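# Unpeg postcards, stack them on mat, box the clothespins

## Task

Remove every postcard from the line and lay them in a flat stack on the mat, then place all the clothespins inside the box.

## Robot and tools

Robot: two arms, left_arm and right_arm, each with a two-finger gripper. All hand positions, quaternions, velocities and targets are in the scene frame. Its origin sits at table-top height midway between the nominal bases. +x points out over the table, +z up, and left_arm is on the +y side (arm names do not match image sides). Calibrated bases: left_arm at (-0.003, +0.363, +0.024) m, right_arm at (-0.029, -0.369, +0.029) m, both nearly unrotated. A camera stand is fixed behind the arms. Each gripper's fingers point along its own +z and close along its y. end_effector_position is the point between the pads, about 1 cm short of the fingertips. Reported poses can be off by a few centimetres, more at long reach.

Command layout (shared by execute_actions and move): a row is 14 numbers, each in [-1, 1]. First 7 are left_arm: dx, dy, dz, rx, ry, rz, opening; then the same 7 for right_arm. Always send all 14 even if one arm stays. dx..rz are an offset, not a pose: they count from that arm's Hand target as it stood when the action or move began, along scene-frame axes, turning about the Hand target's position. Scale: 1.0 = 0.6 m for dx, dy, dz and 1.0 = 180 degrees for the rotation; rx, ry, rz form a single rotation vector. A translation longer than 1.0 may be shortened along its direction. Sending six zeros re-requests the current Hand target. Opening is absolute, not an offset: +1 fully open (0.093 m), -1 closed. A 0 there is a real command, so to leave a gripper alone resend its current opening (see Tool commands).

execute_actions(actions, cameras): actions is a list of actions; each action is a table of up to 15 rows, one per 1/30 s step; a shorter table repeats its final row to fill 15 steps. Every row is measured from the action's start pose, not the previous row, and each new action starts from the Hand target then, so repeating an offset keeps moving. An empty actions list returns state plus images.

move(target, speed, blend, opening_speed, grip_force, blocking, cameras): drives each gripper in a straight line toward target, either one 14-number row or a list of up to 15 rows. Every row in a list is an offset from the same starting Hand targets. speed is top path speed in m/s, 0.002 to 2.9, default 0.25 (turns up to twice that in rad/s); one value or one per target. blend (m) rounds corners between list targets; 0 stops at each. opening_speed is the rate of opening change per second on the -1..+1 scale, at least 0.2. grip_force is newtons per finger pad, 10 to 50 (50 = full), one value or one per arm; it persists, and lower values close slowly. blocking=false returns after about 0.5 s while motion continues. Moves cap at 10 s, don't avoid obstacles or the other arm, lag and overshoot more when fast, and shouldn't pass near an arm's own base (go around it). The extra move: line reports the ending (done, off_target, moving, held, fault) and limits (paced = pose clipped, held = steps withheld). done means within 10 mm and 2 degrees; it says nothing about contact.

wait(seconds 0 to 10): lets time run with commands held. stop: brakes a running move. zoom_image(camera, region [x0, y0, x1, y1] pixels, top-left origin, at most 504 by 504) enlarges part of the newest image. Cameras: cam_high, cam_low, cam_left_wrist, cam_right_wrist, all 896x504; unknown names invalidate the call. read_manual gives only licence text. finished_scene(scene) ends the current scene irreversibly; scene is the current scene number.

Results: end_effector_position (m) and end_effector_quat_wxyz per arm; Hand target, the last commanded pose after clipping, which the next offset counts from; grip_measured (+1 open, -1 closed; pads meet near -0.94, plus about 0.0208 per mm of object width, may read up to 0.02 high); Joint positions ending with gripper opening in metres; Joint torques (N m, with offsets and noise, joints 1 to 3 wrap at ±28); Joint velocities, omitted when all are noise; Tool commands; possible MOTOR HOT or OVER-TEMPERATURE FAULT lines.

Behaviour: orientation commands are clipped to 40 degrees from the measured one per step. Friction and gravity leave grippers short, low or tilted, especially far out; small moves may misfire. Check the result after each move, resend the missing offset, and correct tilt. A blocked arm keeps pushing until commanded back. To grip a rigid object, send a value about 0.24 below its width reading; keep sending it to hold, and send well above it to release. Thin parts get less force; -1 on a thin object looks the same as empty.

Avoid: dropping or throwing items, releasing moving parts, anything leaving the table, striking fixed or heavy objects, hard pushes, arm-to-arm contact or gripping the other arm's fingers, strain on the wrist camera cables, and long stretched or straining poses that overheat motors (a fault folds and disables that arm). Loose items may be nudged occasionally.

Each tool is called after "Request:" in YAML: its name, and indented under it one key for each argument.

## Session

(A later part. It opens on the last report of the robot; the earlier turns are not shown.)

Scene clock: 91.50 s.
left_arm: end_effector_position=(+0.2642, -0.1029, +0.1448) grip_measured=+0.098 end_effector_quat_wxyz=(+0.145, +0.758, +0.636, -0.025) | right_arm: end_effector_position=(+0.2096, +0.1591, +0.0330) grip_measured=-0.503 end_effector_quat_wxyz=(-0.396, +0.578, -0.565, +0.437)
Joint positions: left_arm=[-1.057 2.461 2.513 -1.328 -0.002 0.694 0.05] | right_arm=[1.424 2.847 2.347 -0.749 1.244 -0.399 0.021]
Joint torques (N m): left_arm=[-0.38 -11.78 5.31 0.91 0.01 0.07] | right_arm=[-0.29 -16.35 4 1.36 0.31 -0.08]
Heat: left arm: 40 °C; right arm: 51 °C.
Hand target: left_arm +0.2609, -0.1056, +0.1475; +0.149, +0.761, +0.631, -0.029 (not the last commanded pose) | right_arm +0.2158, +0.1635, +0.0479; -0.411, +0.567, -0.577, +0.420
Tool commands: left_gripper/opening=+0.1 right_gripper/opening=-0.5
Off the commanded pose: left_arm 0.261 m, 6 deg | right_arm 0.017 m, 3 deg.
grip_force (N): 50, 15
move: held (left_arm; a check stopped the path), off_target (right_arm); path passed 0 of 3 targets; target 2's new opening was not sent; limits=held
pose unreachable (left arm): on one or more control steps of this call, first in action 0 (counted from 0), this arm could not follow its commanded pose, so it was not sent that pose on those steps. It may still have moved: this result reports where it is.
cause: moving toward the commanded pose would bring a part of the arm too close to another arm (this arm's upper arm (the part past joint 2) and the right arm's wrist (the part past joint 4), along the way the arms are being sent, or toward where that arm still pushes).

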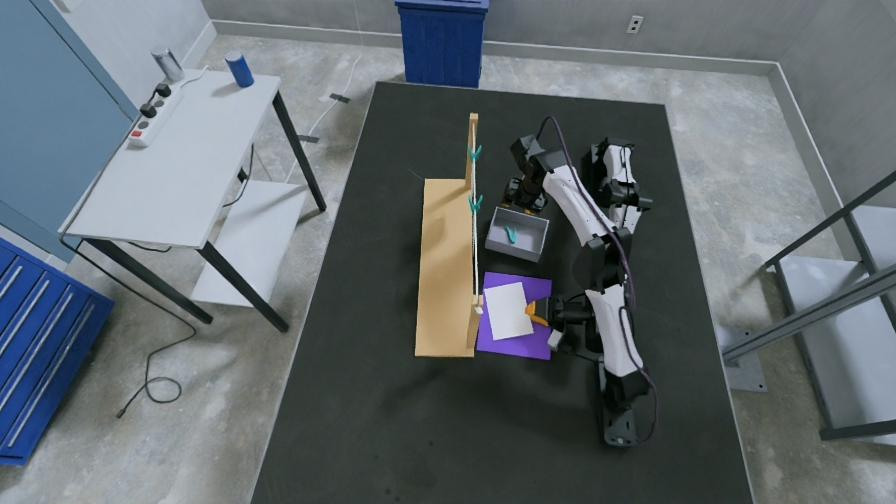

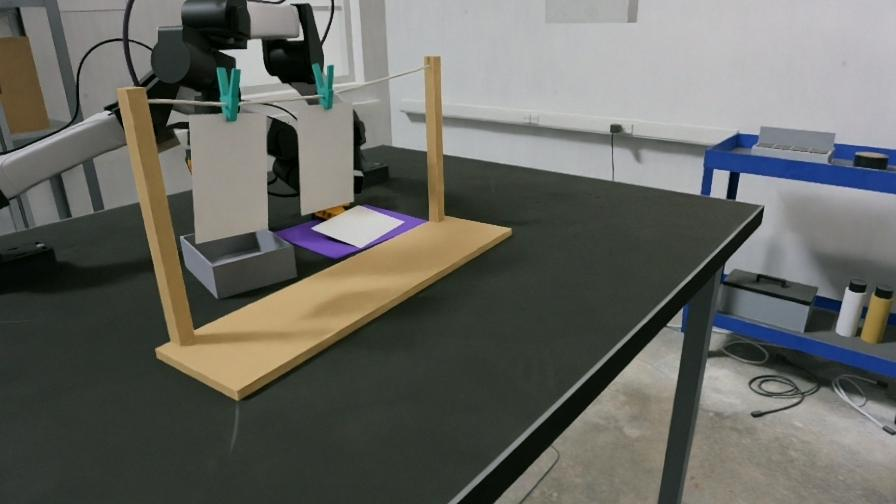

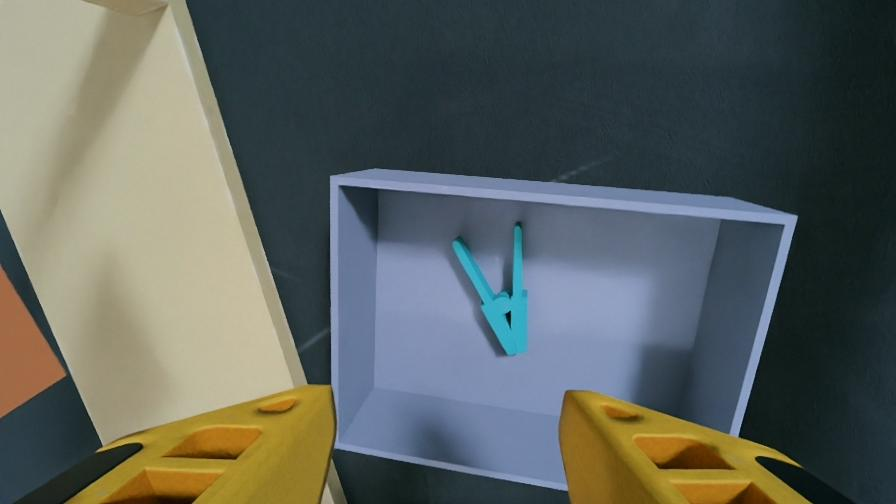

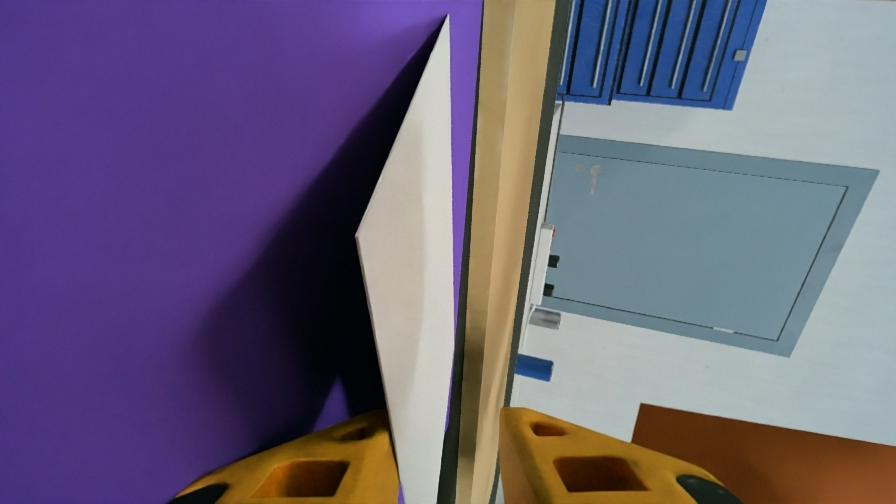

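Request:
move:
  target:
    - [0,0.226,0.02,0,0,0,0.1, 0,0,0.0,0,0,0,-0.5]
    - [0.028,0.423,-0.136,0,0,0,-1, 0,0,0.0,0,0,0,-0.5]
  speed: 0.12
  blend: [0.03,0]
  cameras: ["all"]

Scene clock: 95.93 s.
left_arm: end_effector_position=(+0.2734, +0.1580, +0.0540) grip_measured=-0.978 end_effector_quat_wxyz=(+0.112, +0.755, +0.646, -0.026) | right_arm: end_effector_position=(+0.2096, +0.1590, +0.0332) grip_measured=-0.503 end_effector_quat_wxyz=(-0.396, +0.577, -0.564, +0.438)
Joint positions: left_arm=[-0.591 1.75 1.07 -0.69 0.111 1.13 0] | right_arm=[1.424 2.847 2.347 -0.749 1.246 -0.399 0.021]
Joint torques (N m): left_arm=[-0.27 -9.18 4.29 1.03 0.34 0.25] | right_arm=[-0.28 -16.28 4.03 1.36 0.29 -0.07]
Heat: left arm: 40 °C; right arm: 53 °C.
Hand target: left_arm +0.2777, +0.1482, +0.0659; +0.149, +0.761, +0.631, -0.029 | right_arm +0.2158, +0.1635, +0.0479; -0.411, +0.567, -0.577, +0.420
Off the commanded pose: left_arm 0.016 m, 5 deg | right_arm 0.017 m, 3 deg.
grip_force (N): 50, 15
move: off_target (left_arm, right_arm); target 2's new opening was sent with left_arm's hand 0.016 m and 5 deg from that target

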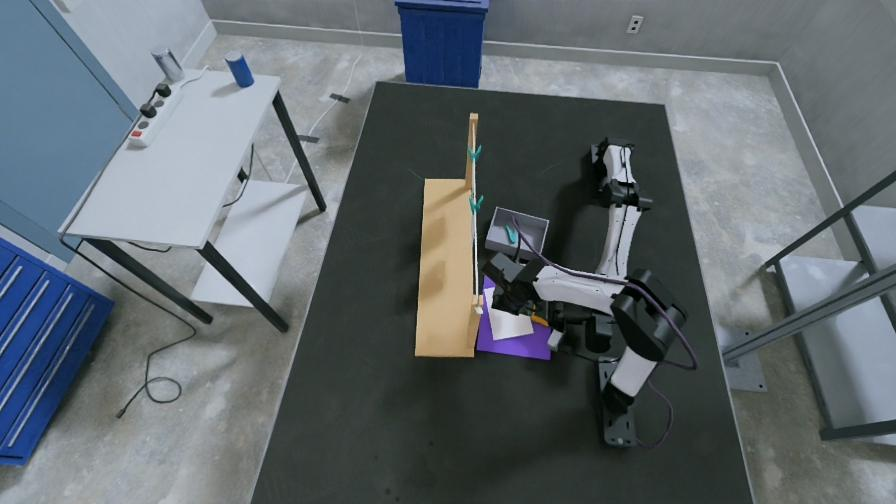

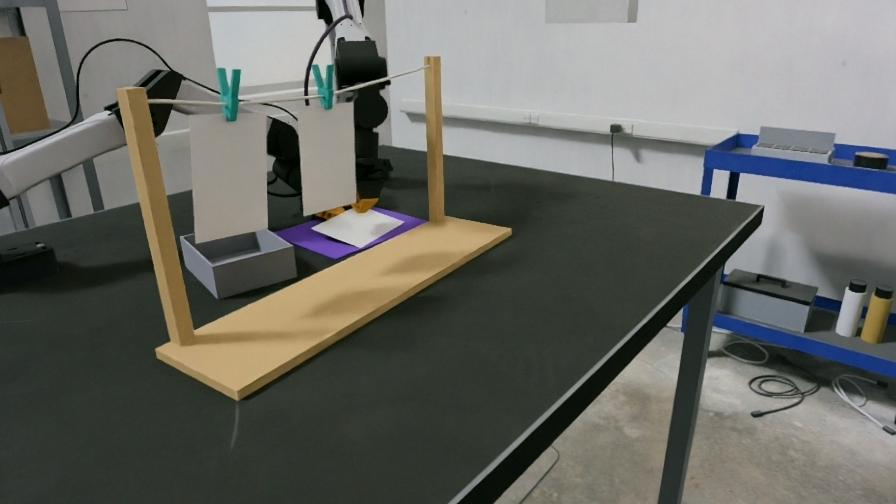

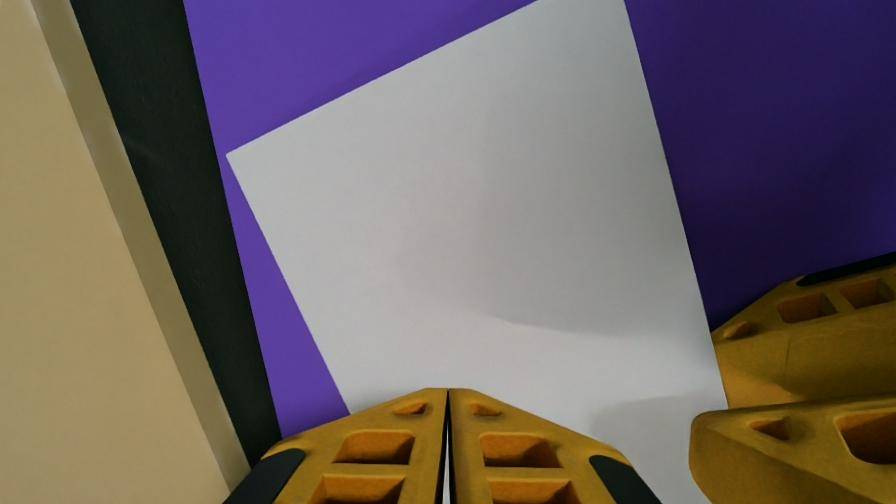

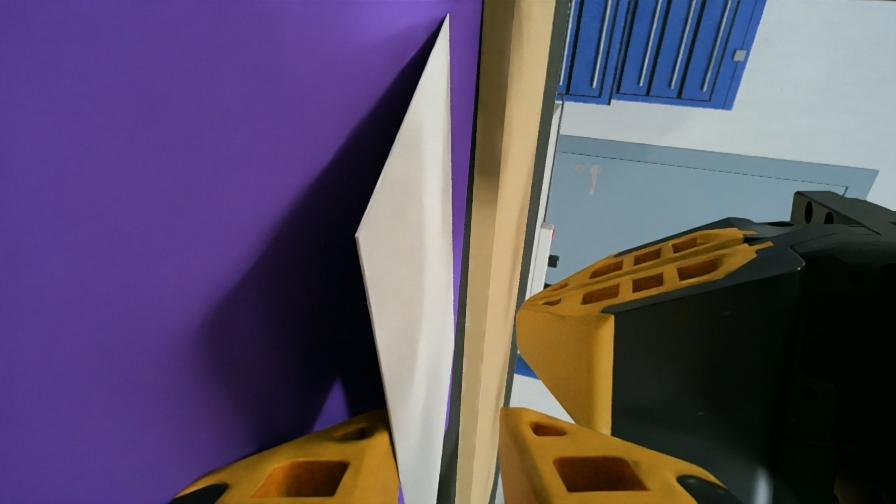

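Request:
move:
  target: [0.01,0,-0.058,0,0,0,-1, 0,0,0,0,0,0,-0.5]
  speed: 0.05
  cameras: ["cam_left_wrist","cam_right_wrist"]

Scene clock: 97.47 s.
left_arm: end_effector_position=(+0.2792, +0.1535, +0.0330) grip_measured=-0.978 end_effector_quat_wxyz=(+0.131, +0.757, +0.640, -0.022) | right_arm: end_effector_position=(+0.2096, +0.1590, +0.0332) grip_measured=-0.503 end_effector_quat_wxyz=(-0.396, +0.577, -0.564, +0.438)
Joint positions: left_arm=[-0.591 1.786 1.012 -0.556 0.114 1.139 0] | right_arm=[1.424 2.847 2.347 -0.749 1.246 -0.399 0.021]
Joint torques (N m): left_arm=[0.16 -5.78 4.27 1.13 0.36 0.26] | right_arm=[-0.32 -16.29 4.04 1.35 0.29 -0.07]
Heat: left arm: 40 °C; right arm: 54 °C.
Hand target: left_arm +0.2837, +0.1482, +0.0311; +0.149, +0.761, +0.631, -0.029 | right_arm +0.2158, +0.1635, +0.0479; -0.411, +0.567, -0.577, +0.420
Off the commanded pose: left_arm 0.007 m, 2 deg | right_arm 0.017 m, 3 deg.
grip_force (N): 50, 15
move: off_target (right_arm)
Images, in order (width x height): cam_left_wrist 896x504, cam_right_wrist 896x504.

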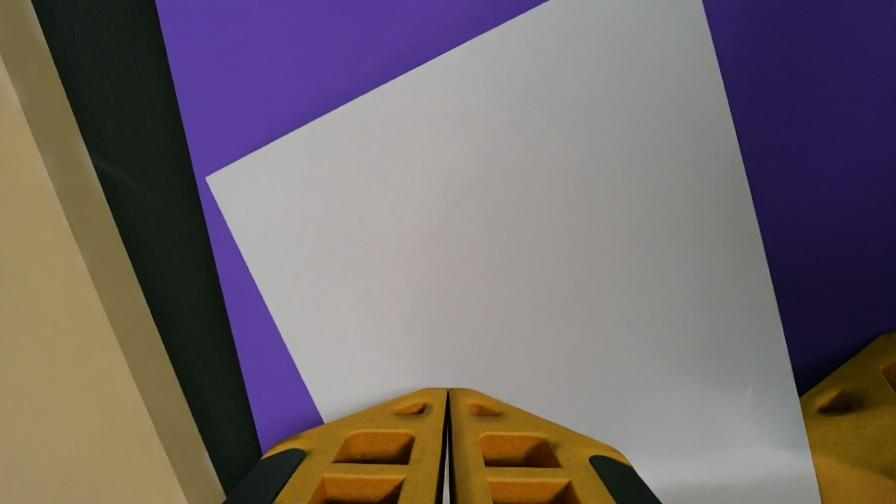

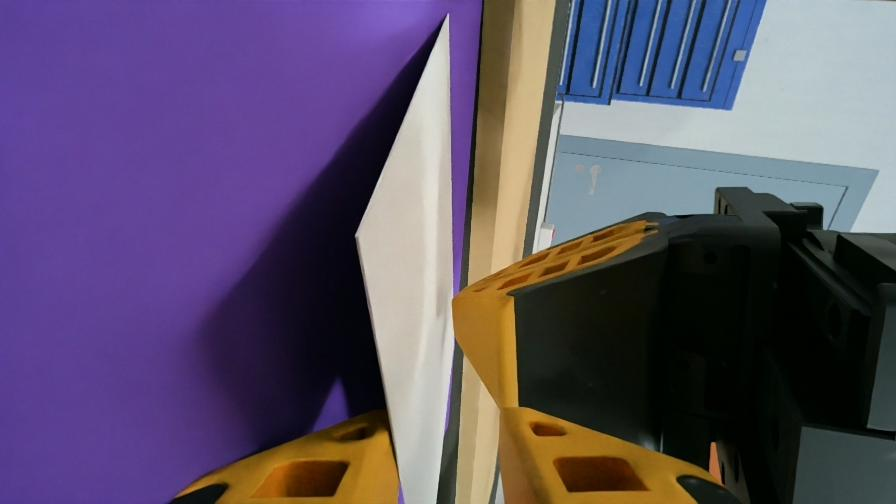

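Request:
move:
  target: [0.002,0,-0.02,0,0,0,-1, 0,0,0,0,0,0,-0.5]
  speed: 0.03
  cameras: ["cam_left_wrist","cam_right_wrist"]

Scene clock: 98.57 s.
left_arm: end_effector_position=(+0.2800, +0.1534, +0.0278) grip_measured=-0.978 end_effector_quat_wxyz=(+0.132, +0.757, +0.640, -0.024) | right_arm: end_effector_position=(+0.2096, +0.1590, +0.0332) grip_measured=-0.503 end_effector_quat_wxyz=(-0.396, +0.577, -0.564, +0.438)
Joint positions: left_arm=[-0.588 1.799 1.002 -0.533 0.119 1.141 0] | right_arm=[1.424 2.847 2.347 -0.749 1.246 -0.399 0.021]
Joint torques (N m): left_arm=[0.36 -4.53 3.26 1.35 0.3 0.26] | right_arm=[-0.28 -16.31 4.01 1.36 0.3 -0.07]
Heat: left arm: 40 °C; right arm: 55 °C.
Hand target: left_arm +0.2849, +0.1482, +0.0191; +0.149, +0.761, +0.631, -0.029 | right_arm +0.2158, +0.1635, +0.0479; -0.411, +0.567, -0.577, +0.420
Off the commanded pose: left_arm 0.011 m, 2 deg | right_arm 0.017 m, 3 deg.
grip_force (N): 50, 15
move: off_target (left_arm, right_arm)
Images, in order (width x height): cam_left_wrist 896x504, cam_right_wrist 896x504.

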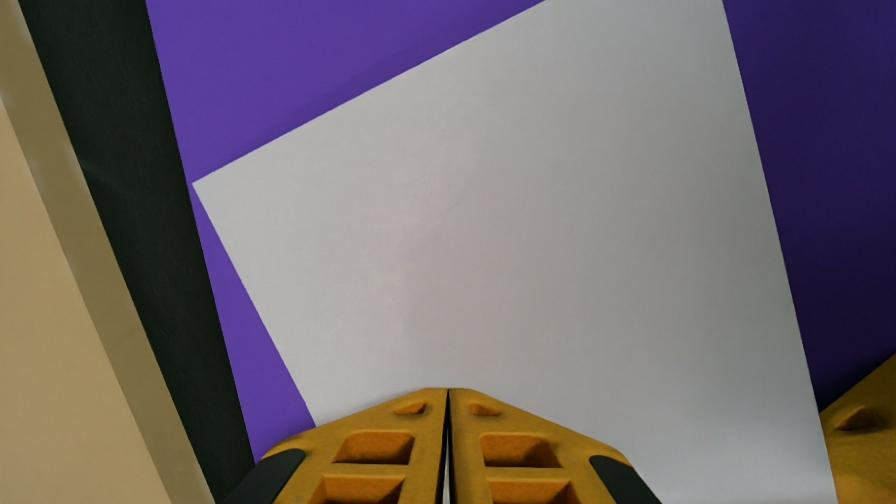

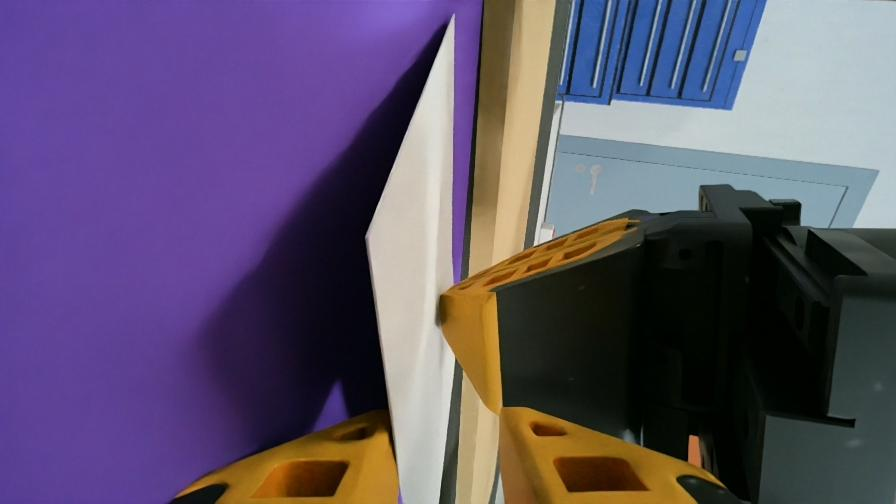

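Request:
move:
  target: [0.002,0,-0.006,0,0,0,-1, -0.095,0,0.0,0,0,0,-0.5]
  speed: 0.05
  cameras: ["cam_left_wrist","cam_right_wrist","cam_high"]

Scene clock: 101.07 s.
left_arm: end_effector_position=(+0.2788, +0.1501, +0.0201) grip_measured=-0.978 end_effector_quat_wxyz=(+0.133, +0.759, +0.636, -0.029) | right_arm: end_effector_position=(+0.1588, +0.1580, +0.0356) grip_measured=-0.503 end_effector_quat_wxyz=(-0.400, +0.580, -0.563, +0.431)
Joint positions: left_arm=[-0.593 1.82 0.993 -0.504 0.13 1.144 0] | right_arm=[1.517 2.899 2.481 -1.062 1.256 -0.146 0.021]
Joint torques (N m): left_arm=[0.2 -5.23 3.9 1.22 0.21 0.26] | right_arm=[-0.23 -13.53 8.64 0.44 0.47 0.21]
Heat: left arm: 40 °C; right arm: 55 °C.
Hand target: left_arm +0.2861, +0.1482, +0.0155; +0.149, +0.761, +0.631, -0.029 | right_arm +0.1588, +0.1635, +0.0479; -0.411, +0.567, -0.577, +0.420
Off the commanded pose: left_arm 0.009 m, 2 deg | right_arm 0.013 m, 3 deg.
grip_force (N): 50, 15
move: off_target (right_arm)
Images, in order (width x height): cam_high 896x504, cam_left_wrist 896x504, cam_right_wrist 896x504.

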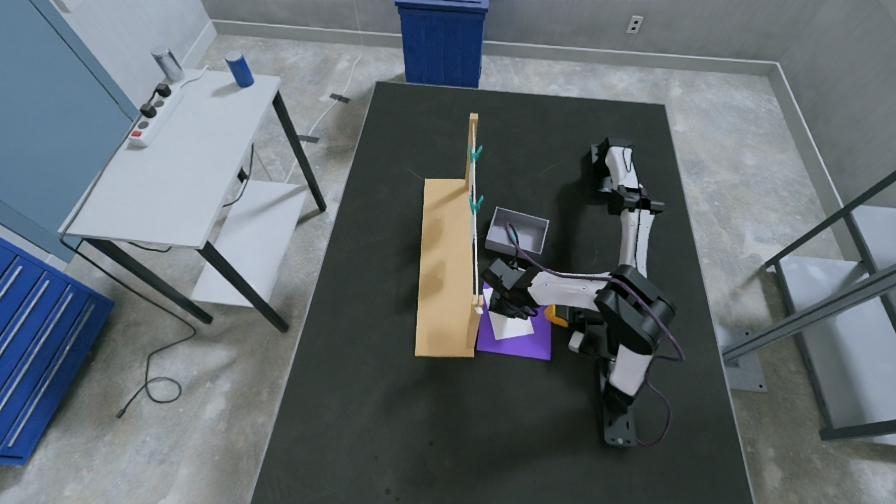

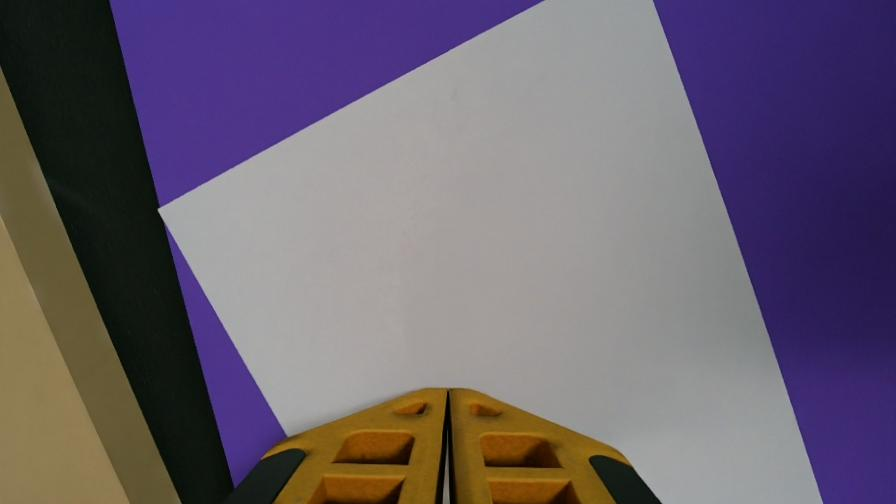

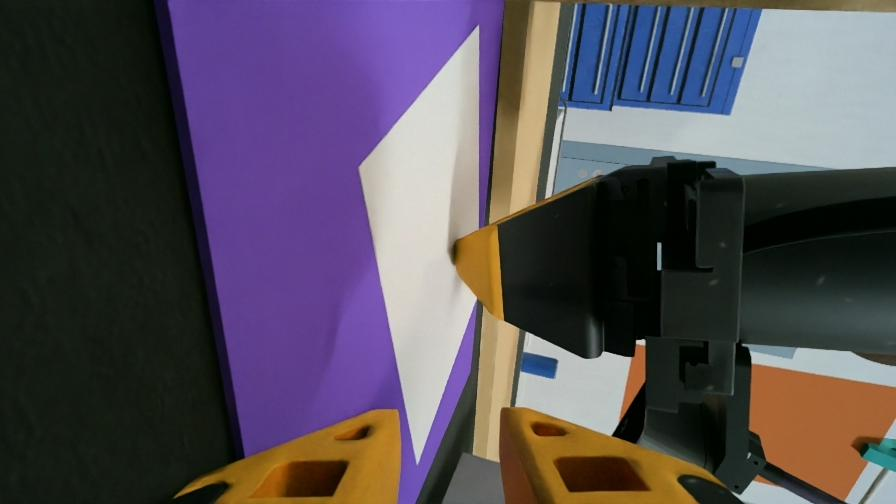

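Request:
move:
  target: [-0.035,0,0.002,0,0,-0.083,-1, -0.03,0,0.12,0,0,0,-0.5]
  speed: 0.06
  cameras: ["cam_left_wrist","cam_right_wrist","cam_high"]

Scene clock: 104.67 s.
left_arm: end_effector_position=(+0.2771, +0.1503, +0.0200) grip_measured=-0.978 end_effector_quat_wxyz=(+0.143, +0.830, +0.539, -0.026) | right_arm: end_effector_position=(+0.1465, +0.1595, +0.1076) grip_measured=-0.503 end_effector_quat_wxyz=(-0.403, +0.581, -0.563, +0.427)
Joint positions: left_arm=[-0.579 1.815 0.983 -0.496 0.163 1.397 0] | right_arm=[1.54 2.913 2.797 -1.409 1.256 -0.092 0.021]
Joint torques (N m): left_arm=[-0.16 -6.98 2.69 0.71 0.56 0.26] | right_arm=[0.69 -13.52 8.54 0.36 0.51 0.19]
Heat: left arm: 39 °C; right arm: 55 °C.
Hand target: left_arm +0.2651, +0.1482, +0.0167; +0.144, +0.837, +0.527, -0.048 | right_arm +0.1408, +0.1635, +0.1199; -0.411, +0.567, -0.577, +0.420
Off the commanded pose: left_arm 0.013 m, 3 deg | right_arm 0.014 m, 3 deg.
grip_force (N): 50, 15
move: off_target (left_arm, right_arm)
Images, in order (width x height): cam_high 896x504, cam_left_wrist 896x504, cam_right_wrist 896x504.

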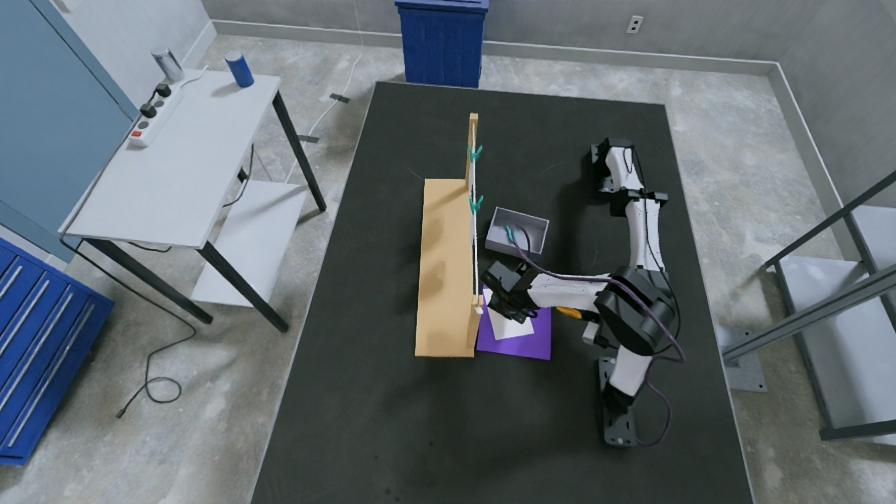

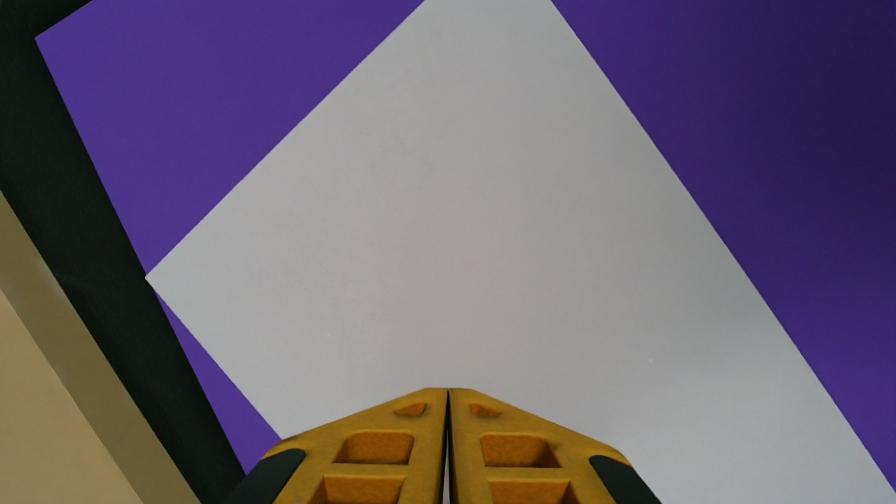

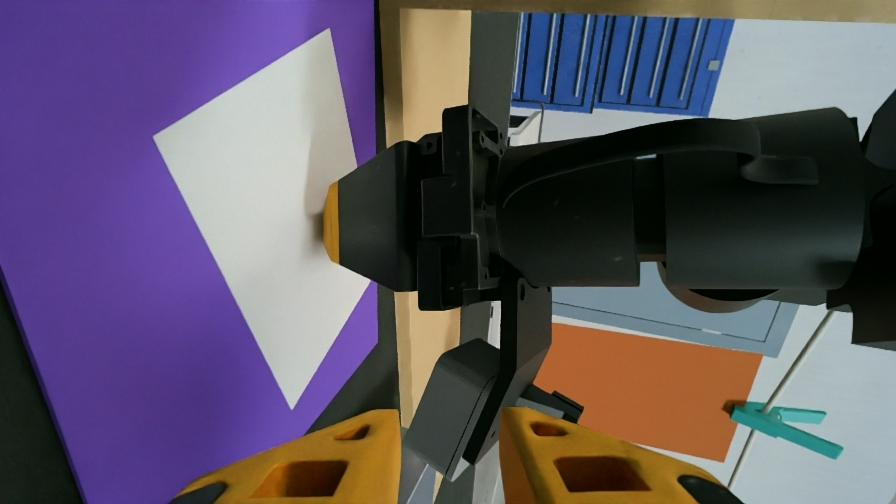

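Request:
move:
  target: [-0.025,0,0.0,0,0,0,-1, 0,0,0,0,0,0,-0.5]
  speed: 0.05
  cameras: ["cam_left_wrist","cam_right_wrist"]

Scene clock: 105.93 s.
left_arm: end_effector_position=(+0.2709, +0.1499, +0.0196) grip_measured=-0.978 end_effector_quat_wxyz=(+0.156, +0.832, +0.532, -0.021) | right_arm: end_effector_position=(+0.1465, +0.1593, +0.1072) grip_measured=-0.503 end_effector_quat_wxyz=(-0.403, +0.581, -0.563, +0.428)
Joint positions: left_arm=[-0.59 1.782 0.929 -0.447 0.163 1.397 0] | right_arm=[1.54 2.918 2.804 -1.415 1.256 -0.091 0.021]
Joint torques (N m): left_arm=[-1.51 -7.21 2.69 0.47 0.49 -0.04] | right_arm=[0.68 -13.49 8.51 0.36 0.5 0.2]
Heat: left arm: 39 °C; right arm: 55 °C.
Hand target: left_arm +0.2501, +0.1482, +0.0167; +0.144, +0.837, +0.527, -0.048 | right_arm +0.1408, +0.1635, +0.1199; -0.411, +0.567, -0.577, +0.420
Off the commanded pose: left_arm 0.021 m, 3 deg | right_arm 0.015 m, 3 deg.
grip_force (N): 50, 15
move: off_target (left_arm, right_arm)
Images, in order (width x height): cam_left_wrist 896x504, cam_right_wrist 896x504.

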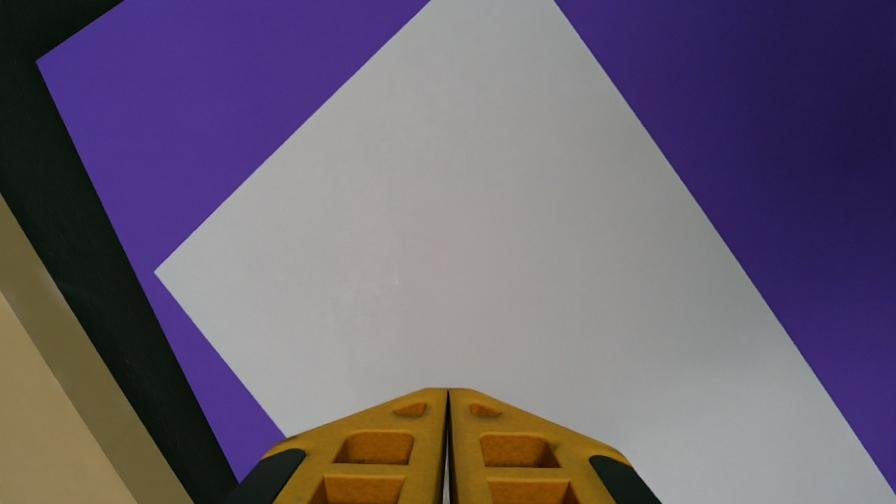

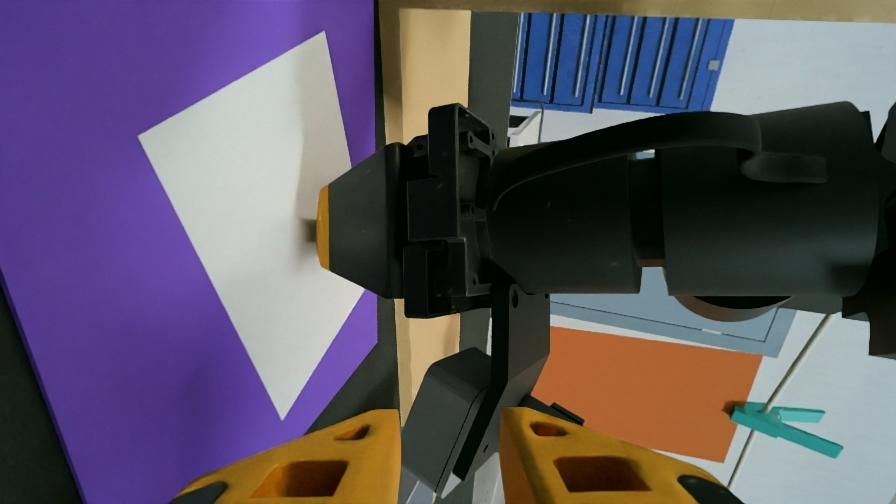

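Request:
move:
  target: [-0.02,0,0.004,0,0,0,-1, 0,0,0,0,0,0,-0.5]
  speed: 0.05

Request:
move:
  target: [0.035,0.01,0.1,0,0,0,-1, 0,0,0,0,0,0,-0.5]
  speed: 0.08
  cameras: ["cam_left_wrist","cam_high"]

Scene clock: 107.27 s.
left_arm: end_effector_position=(+0.2564, +0.1490, +0.0200) grip_measured=-0.978 end_effector_quat_wxyz=(+0.154, +0.835, +0.527, -0.025) | right_arm: end_effector_position=(+0.1465, +0.1593, +0.1072) grip_measured=-0.503 end_effector_quat_wxyz=(-0.403, +0.581, -0.563, +0.428)
Joint positions: left_arm=[-0.616 1.746 0.887 -0.444 0.163 1.383 0] | right_arm=[1.54 2.918 2.804 -1.415 1.256 -0.091 0.021]
Joint torques (N m): left_arm=[-1.31 -7.32 2.93 0.47 0.44 -0.07] | right_arm=[0.69 -13.44 8.55 0.36 0.49 0.2]
Heat: left arm: 39 °C; right arm: 55 °C.
Hand target: left_arm +0.2381, +0.1482, +0.0191; +0.144, +0.837, +0.527, -0.048 | right_arm +0.1408, +0.1635, +0.1199; -0.411, +0.567, -0.577, +0.420
Off the commanded pose: left_arm 0.018 m, 3 deg | right_arm 0.015 m, 3 deg.
grip_force (N): 50, 15
move: off_target (left_arm, right_arm)

Scene clock: 109.10 s.
left_arm: end_effector_position=(+0.2527, +0.1639, +0.0578) grip_measured=-0.978 end_effector_quat_wxyz=(+0.114, +0.832, +0.540, -0.046) | right_arm: end_effector_position=(+0.1465, +0.1593, +0.1072) grip_measured=-0.503 end_effector_quat_wxyz=(-0.403, +0.581, -0.563, +0.428)
Joint positions: left_arm=[-0.577 1.694 1.021 -0.725 0.177 1.403 0] | right_arm=[1.54 2.918 2.804 -1.415 1.256 -0.091 0.021]
Joint torques (N m): left_arm=[0.17 -8.29 8.18 0.37 0.43 0.27] | right_arm=[0.64 -13.46 8.58 0.36 0.49 0.21]
Heat: left arm: 40 °C; right arm: 54 °C.
Hand target: left_arm +0.2591, +0.1542, +0.0791; +0.144, +0.837, +0.527, -0.048 | right_arm +0.1408, +0.1635, +0.1199; -0.411, +0.567, -0.577, +0.420
Off the commanded pose: left_arm 0.024 m, 4 deg | right_arm 0.015 m, 3 deg.
grip_force (N): 50, 15
move: off_target (left_arm, right_arm)
Images, in order (width x height): cam_high 896x504, cam_left_wrist 896x504.

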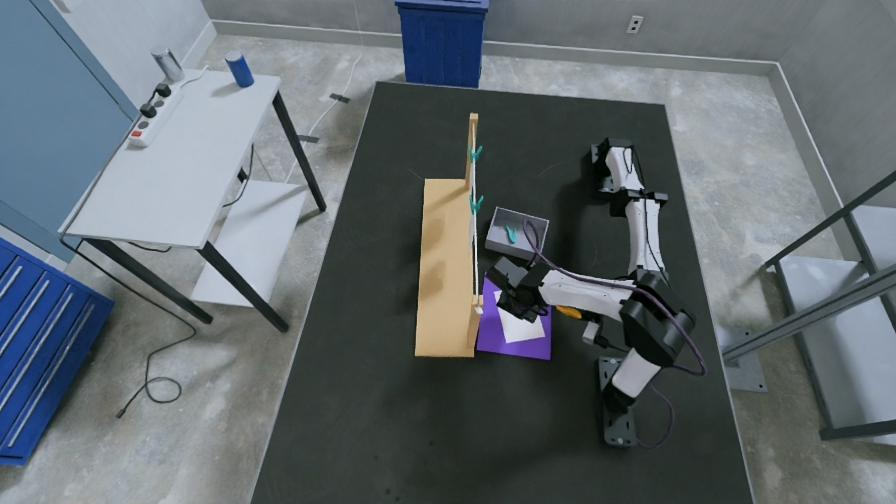

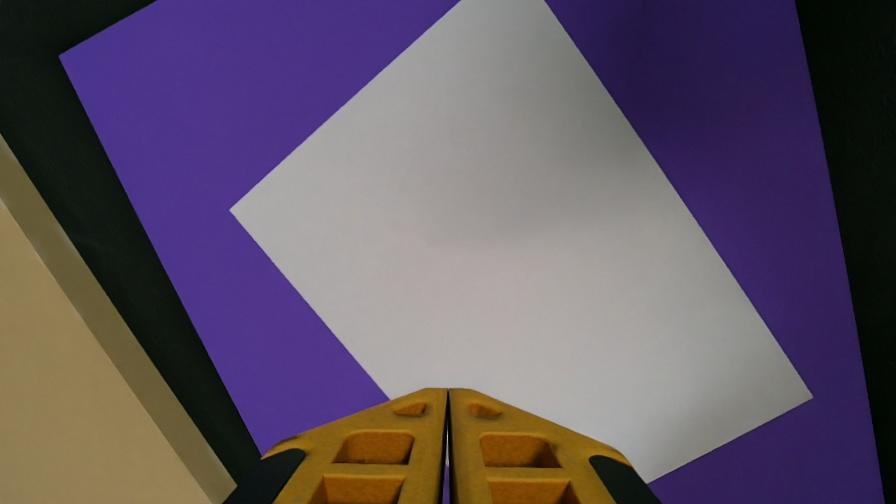

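Request:
move:
  target:
    - [0,0,0.03,0,0,0,-1, 0.015,-0.106,0.217,0,0,0,-0.52]
    - [-0.03,0.2,0.5,0,0,0,-1, 0.24,-0.564,0.175,0.4815,0.1654,0.174,-0.52]
  speed: 0.18
  blend: [0.03,0]
  cameras: ["all"]

Scene clock: 117.10 s.
left_arm: end_effector_position=(+0.2504, +0.2756, +0.3654) grip_measured=-0.978 end_effector_quat_wxyz=(+0.282, +0.785, +0.543, +0.093) | right_arm: end_effector_position=(+0.2893, -0.1780, +0.2124) grip_measured=-0.518 end_effector_quat_wxyz=(+0.603, -0.326, +0.648, +0.331)
Joint positions: left_arm=[-0.175 1.331 1.846 -1.538 0.263 1.687 0] | right_arm=[0.229 1.398 0.384 0.943 -0.736 -0.013 0.02]
Joint torques (N m): left_arm=[0.13 -3.73 7.42 0.99 0.44 0.25] | right_arm=[-0.1 -3.67 4.27 2.74 -0.23 0.14]
Heat: left arm: 41 °C; right arm: 53 °C.
Hand target: left_arm +0.2411, +0.2742, +0.3791; +0.144, +0.837, +0.527, -0.048 | right_arm +0.2848, -0.1749, +0.2249; +0.621, -0.337, +0.622, +0.338
Off the commanded pose: left_arm 0.017 m, 23 deg | right_arm 0.014 m, 4 deg.
joint sent to its limit (left arm) — joint 4 (wrist pitch), lower limit. The joint targets are off in position and orientation.
grip_force (N): 50, 15
move: off_target (left_arm, right_arm)

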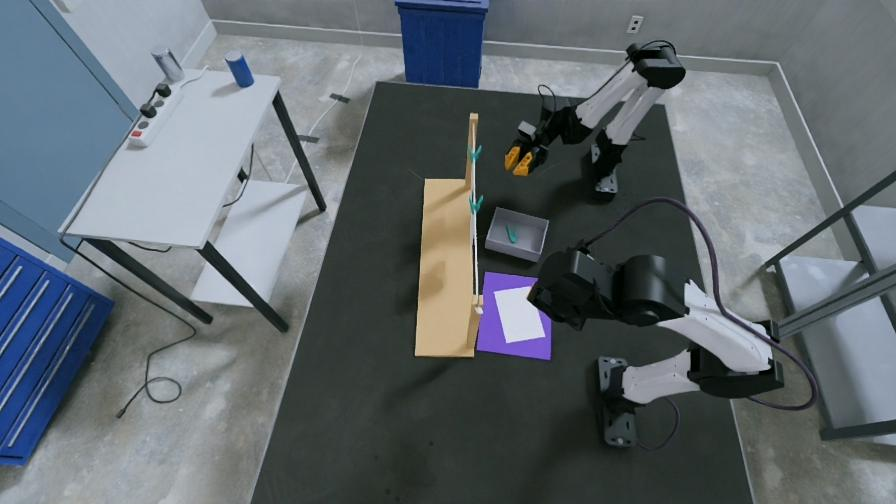

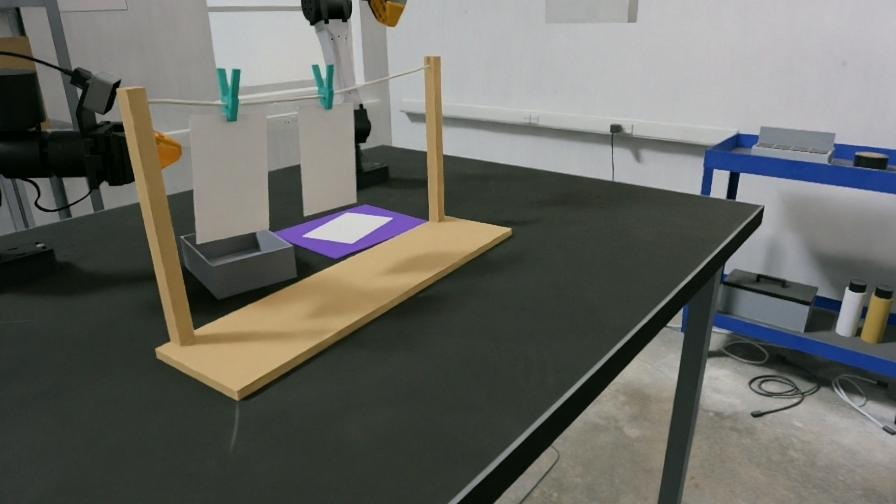

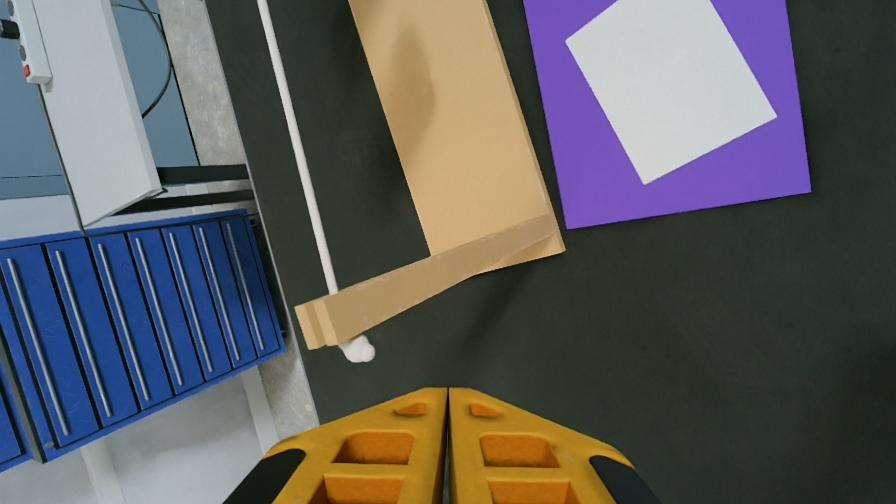

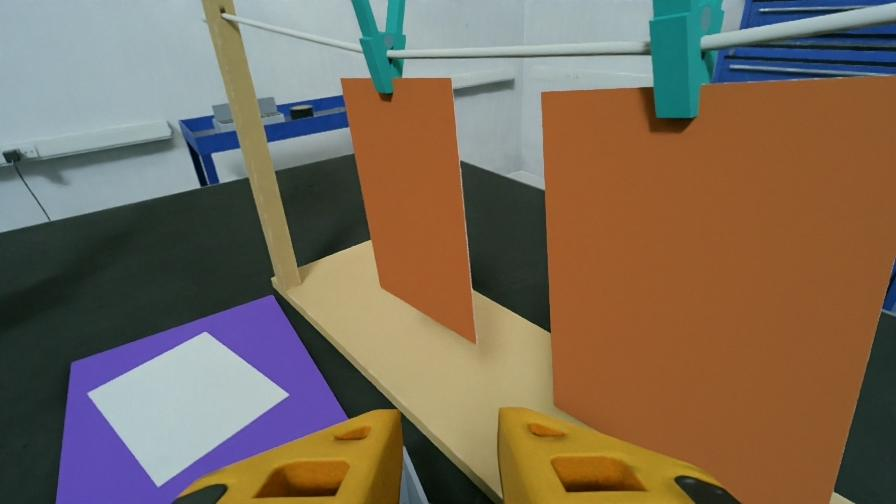

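Request:
move:
  target: [0,0,0,0,0,0,-1, 0.084,0.093,-0.012,0,0,0,-0.52]
  speed: 0.12
  cameras: ["cam_right_wrist"]

Scene clock: 119.13 s.
left_arm: end_effector_position=(+0.2504, +0.2756, +0.3654) grip_measured=-0.978 end_effector_quat_wxyz=(+0.282, +0.785, +0.543, +0.093) | right_arm: end_effector_position=(+0.3235, -0.1215, +0.1874) grip_measured=-0.518 end_effector_quat_wxyz=(+0.579, -0.339, +0.656, +0.344)
Joint positions: left_arm=[-0.175 1.331 1.846 -1.538 0.263 1.687 0] | right_arm=[0.378 1.68 0.563 1.003 -0.63 -0.008 0.02]
Joint torques (N m): left_arm=[0.17 -3.73 7.39 0.99 0.45 0.25] | right_arm=[0.58 -5.72 7.92 2.82 0.15 0.12]
Heat: left arm: 41 °C; right arm: 52 °C.
Hand target: left_arm +0.2411, +0.2742, +0.3791; +0.144, +0.837, +0.527, -0.048 | right_arm +0.3352, -0.1191, +0.2177; +0.621, -0.337, +0.622, +0.338
Off the commanded pose: left_arm 0.017 m, 23 deg | right_arm 0.033 m, 6 deg.
joint sent to its limit (left arm) — joint 4 (wrist pitch), lower limit. The joint targets are off in position and orientation.
grip_force (N): 50, 15
move: off_target (left_arm, right_arm)
Images, in order (width x height): cam_right_wrist 896x504.

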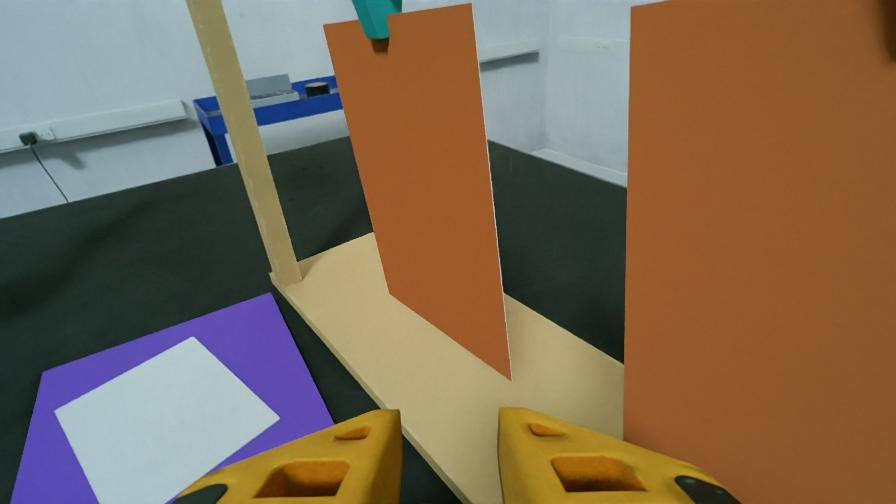

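Request:
move:
  target:
    - [0,0,0,0,0,0,-1, 0.045,0.02,0.03,0,0,0,-0.52]
    - [0,0,0,0,0,0,-1, 0.086,0.083,0.03,0,0,0,-0.52]
  speed: 0.08
  blend: [0.015,0]
  cameras: ["cam_right_wrist"]

Scene clock: 121.53 s.
left_arm: end_effector_position=(+0.2504, +0.2756, +0.3654) grip_measured=-0.978 end_effector_quat_wxyz=(+0.282, +0.785, +0.543, +0.093) | right_arm: end_effector_position=(+0.3762, -0.0695, +0.2249) grip_measured=-0.518 end_effector_quat_wxyz=(+0.615, -0.348, +0.618, +0.344)
Joint positions: left_arm=[-0.175 1.331 1.846 -1.538 0.263 1.687 0] | right_arm=[0.454 1.85 0.871 0.971 -0.566 -0.006 0.02]
Joint torques (N m): left_arm=[0.17 -3.67 7.42 0.98 0.44 0.25] | right_arm=[0.47 -7.68 8.65 1.76 0.19 0.14]
Heat: left arm: 41 °C; right arm: 51 °C.
Hand target: left_arm +0.2411, +0.2742, +0.3791; +0.144, +0.837, +0.527, -0.048 | right_arm +0.3868, -0.0693, +0.2357; +0.621, -0.337, +0.622, +0.338
Off the commanded pose: left_arm 0.017 m, 23 deg | right_arm 0.015 m, 2 deg.
joint sent to its limit (left arm) — joint 4 (wrist pitch), lower limit. The joint targets are off in position and orientation.
grip_force (N): 50, 15
move: off_target (left_arm, right_arm)
Images, in order (width x height): cam_right_wrist 896x504.

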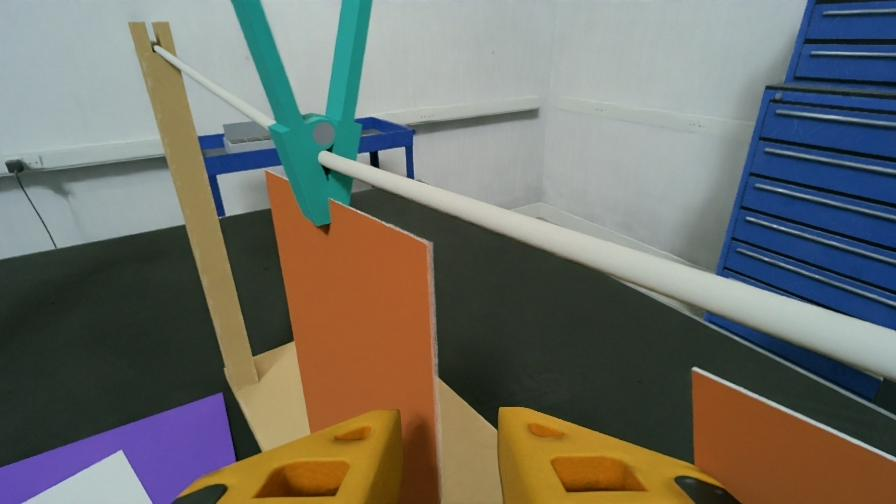

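Request:
move:
  target: [0,0,0,0,0,0,-1, 0.026,0.044,-0.03,0,0,0,-0.52]
  speed: 0.06
  cameras: ["cam_right_wrist","cam_low"]

Scene clock: 123.37 s.
left_arm: end_effector_position=(+0.2504, +0.2756, +0.3654) grip_measured=-0.978 end_effector_quat_wxyz=(+0.282, +0.785, +0.543, +0.093) | right_arm: end_effector_position=(+0.3930, -0.0451, +0.1987) grip_measured=-0.518 end_effector_quat_wxyz=(+0.604, -0.344, +0.633, +0.340)
Joint positions: left_arm=[-0.175 1.331 1.846 -1.538 0.263 1.687 0] | right_arm=[0.497 1.977 0.962 0.971 -0.511 -0.006 0.02]
Joint torques (N m): left_arm=[0.2 -3.74 7.42 0.99 0.44 0.25] | right_arm=[0.54 -8.68 8.57 2.13 0.17 0.13]
Heat: left arm: 42 °C; right arm: 51 °C.
Hand target: left_arm +0.2411, +0.2742, +0.3791; +0.144, +0.837, +0.527, -0.048 | right_arm +0.4024, -0.0429, +0.2177; +0.621, -0.337, +0.622, +0.338
Off the commanded pose: left_arm 0.017 m, 23 deg | right_arm 0.021 m, 3 deg.
joint sent to its limit (left arm) — joint 4 (wrist pitch), lower limit. The joint targets are off in position and orientation.
grip_force (N): 50, 15
move: off_target (left_arm, right_arm)
Images, in order (width x height): cam_low 896x504, cam_right_wrist 896x504.

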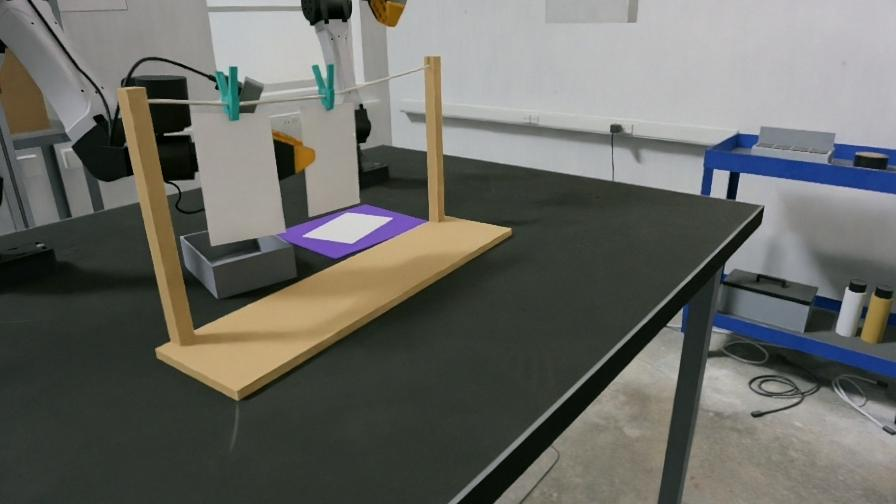

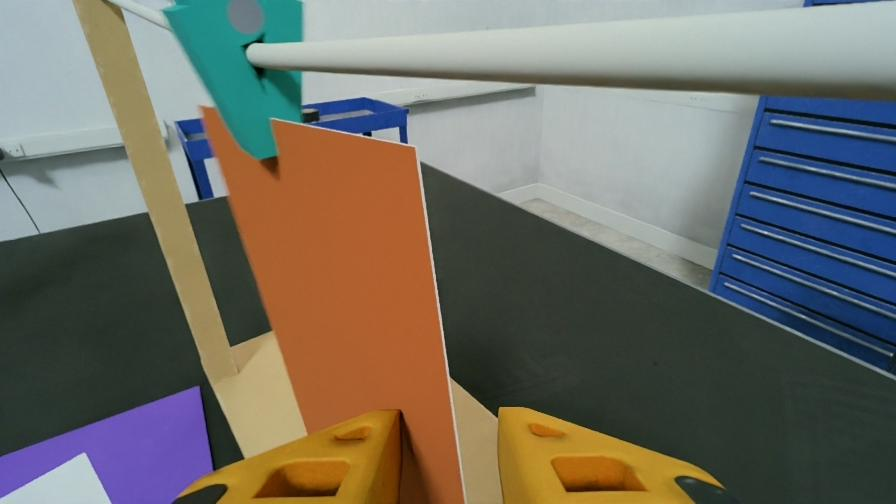

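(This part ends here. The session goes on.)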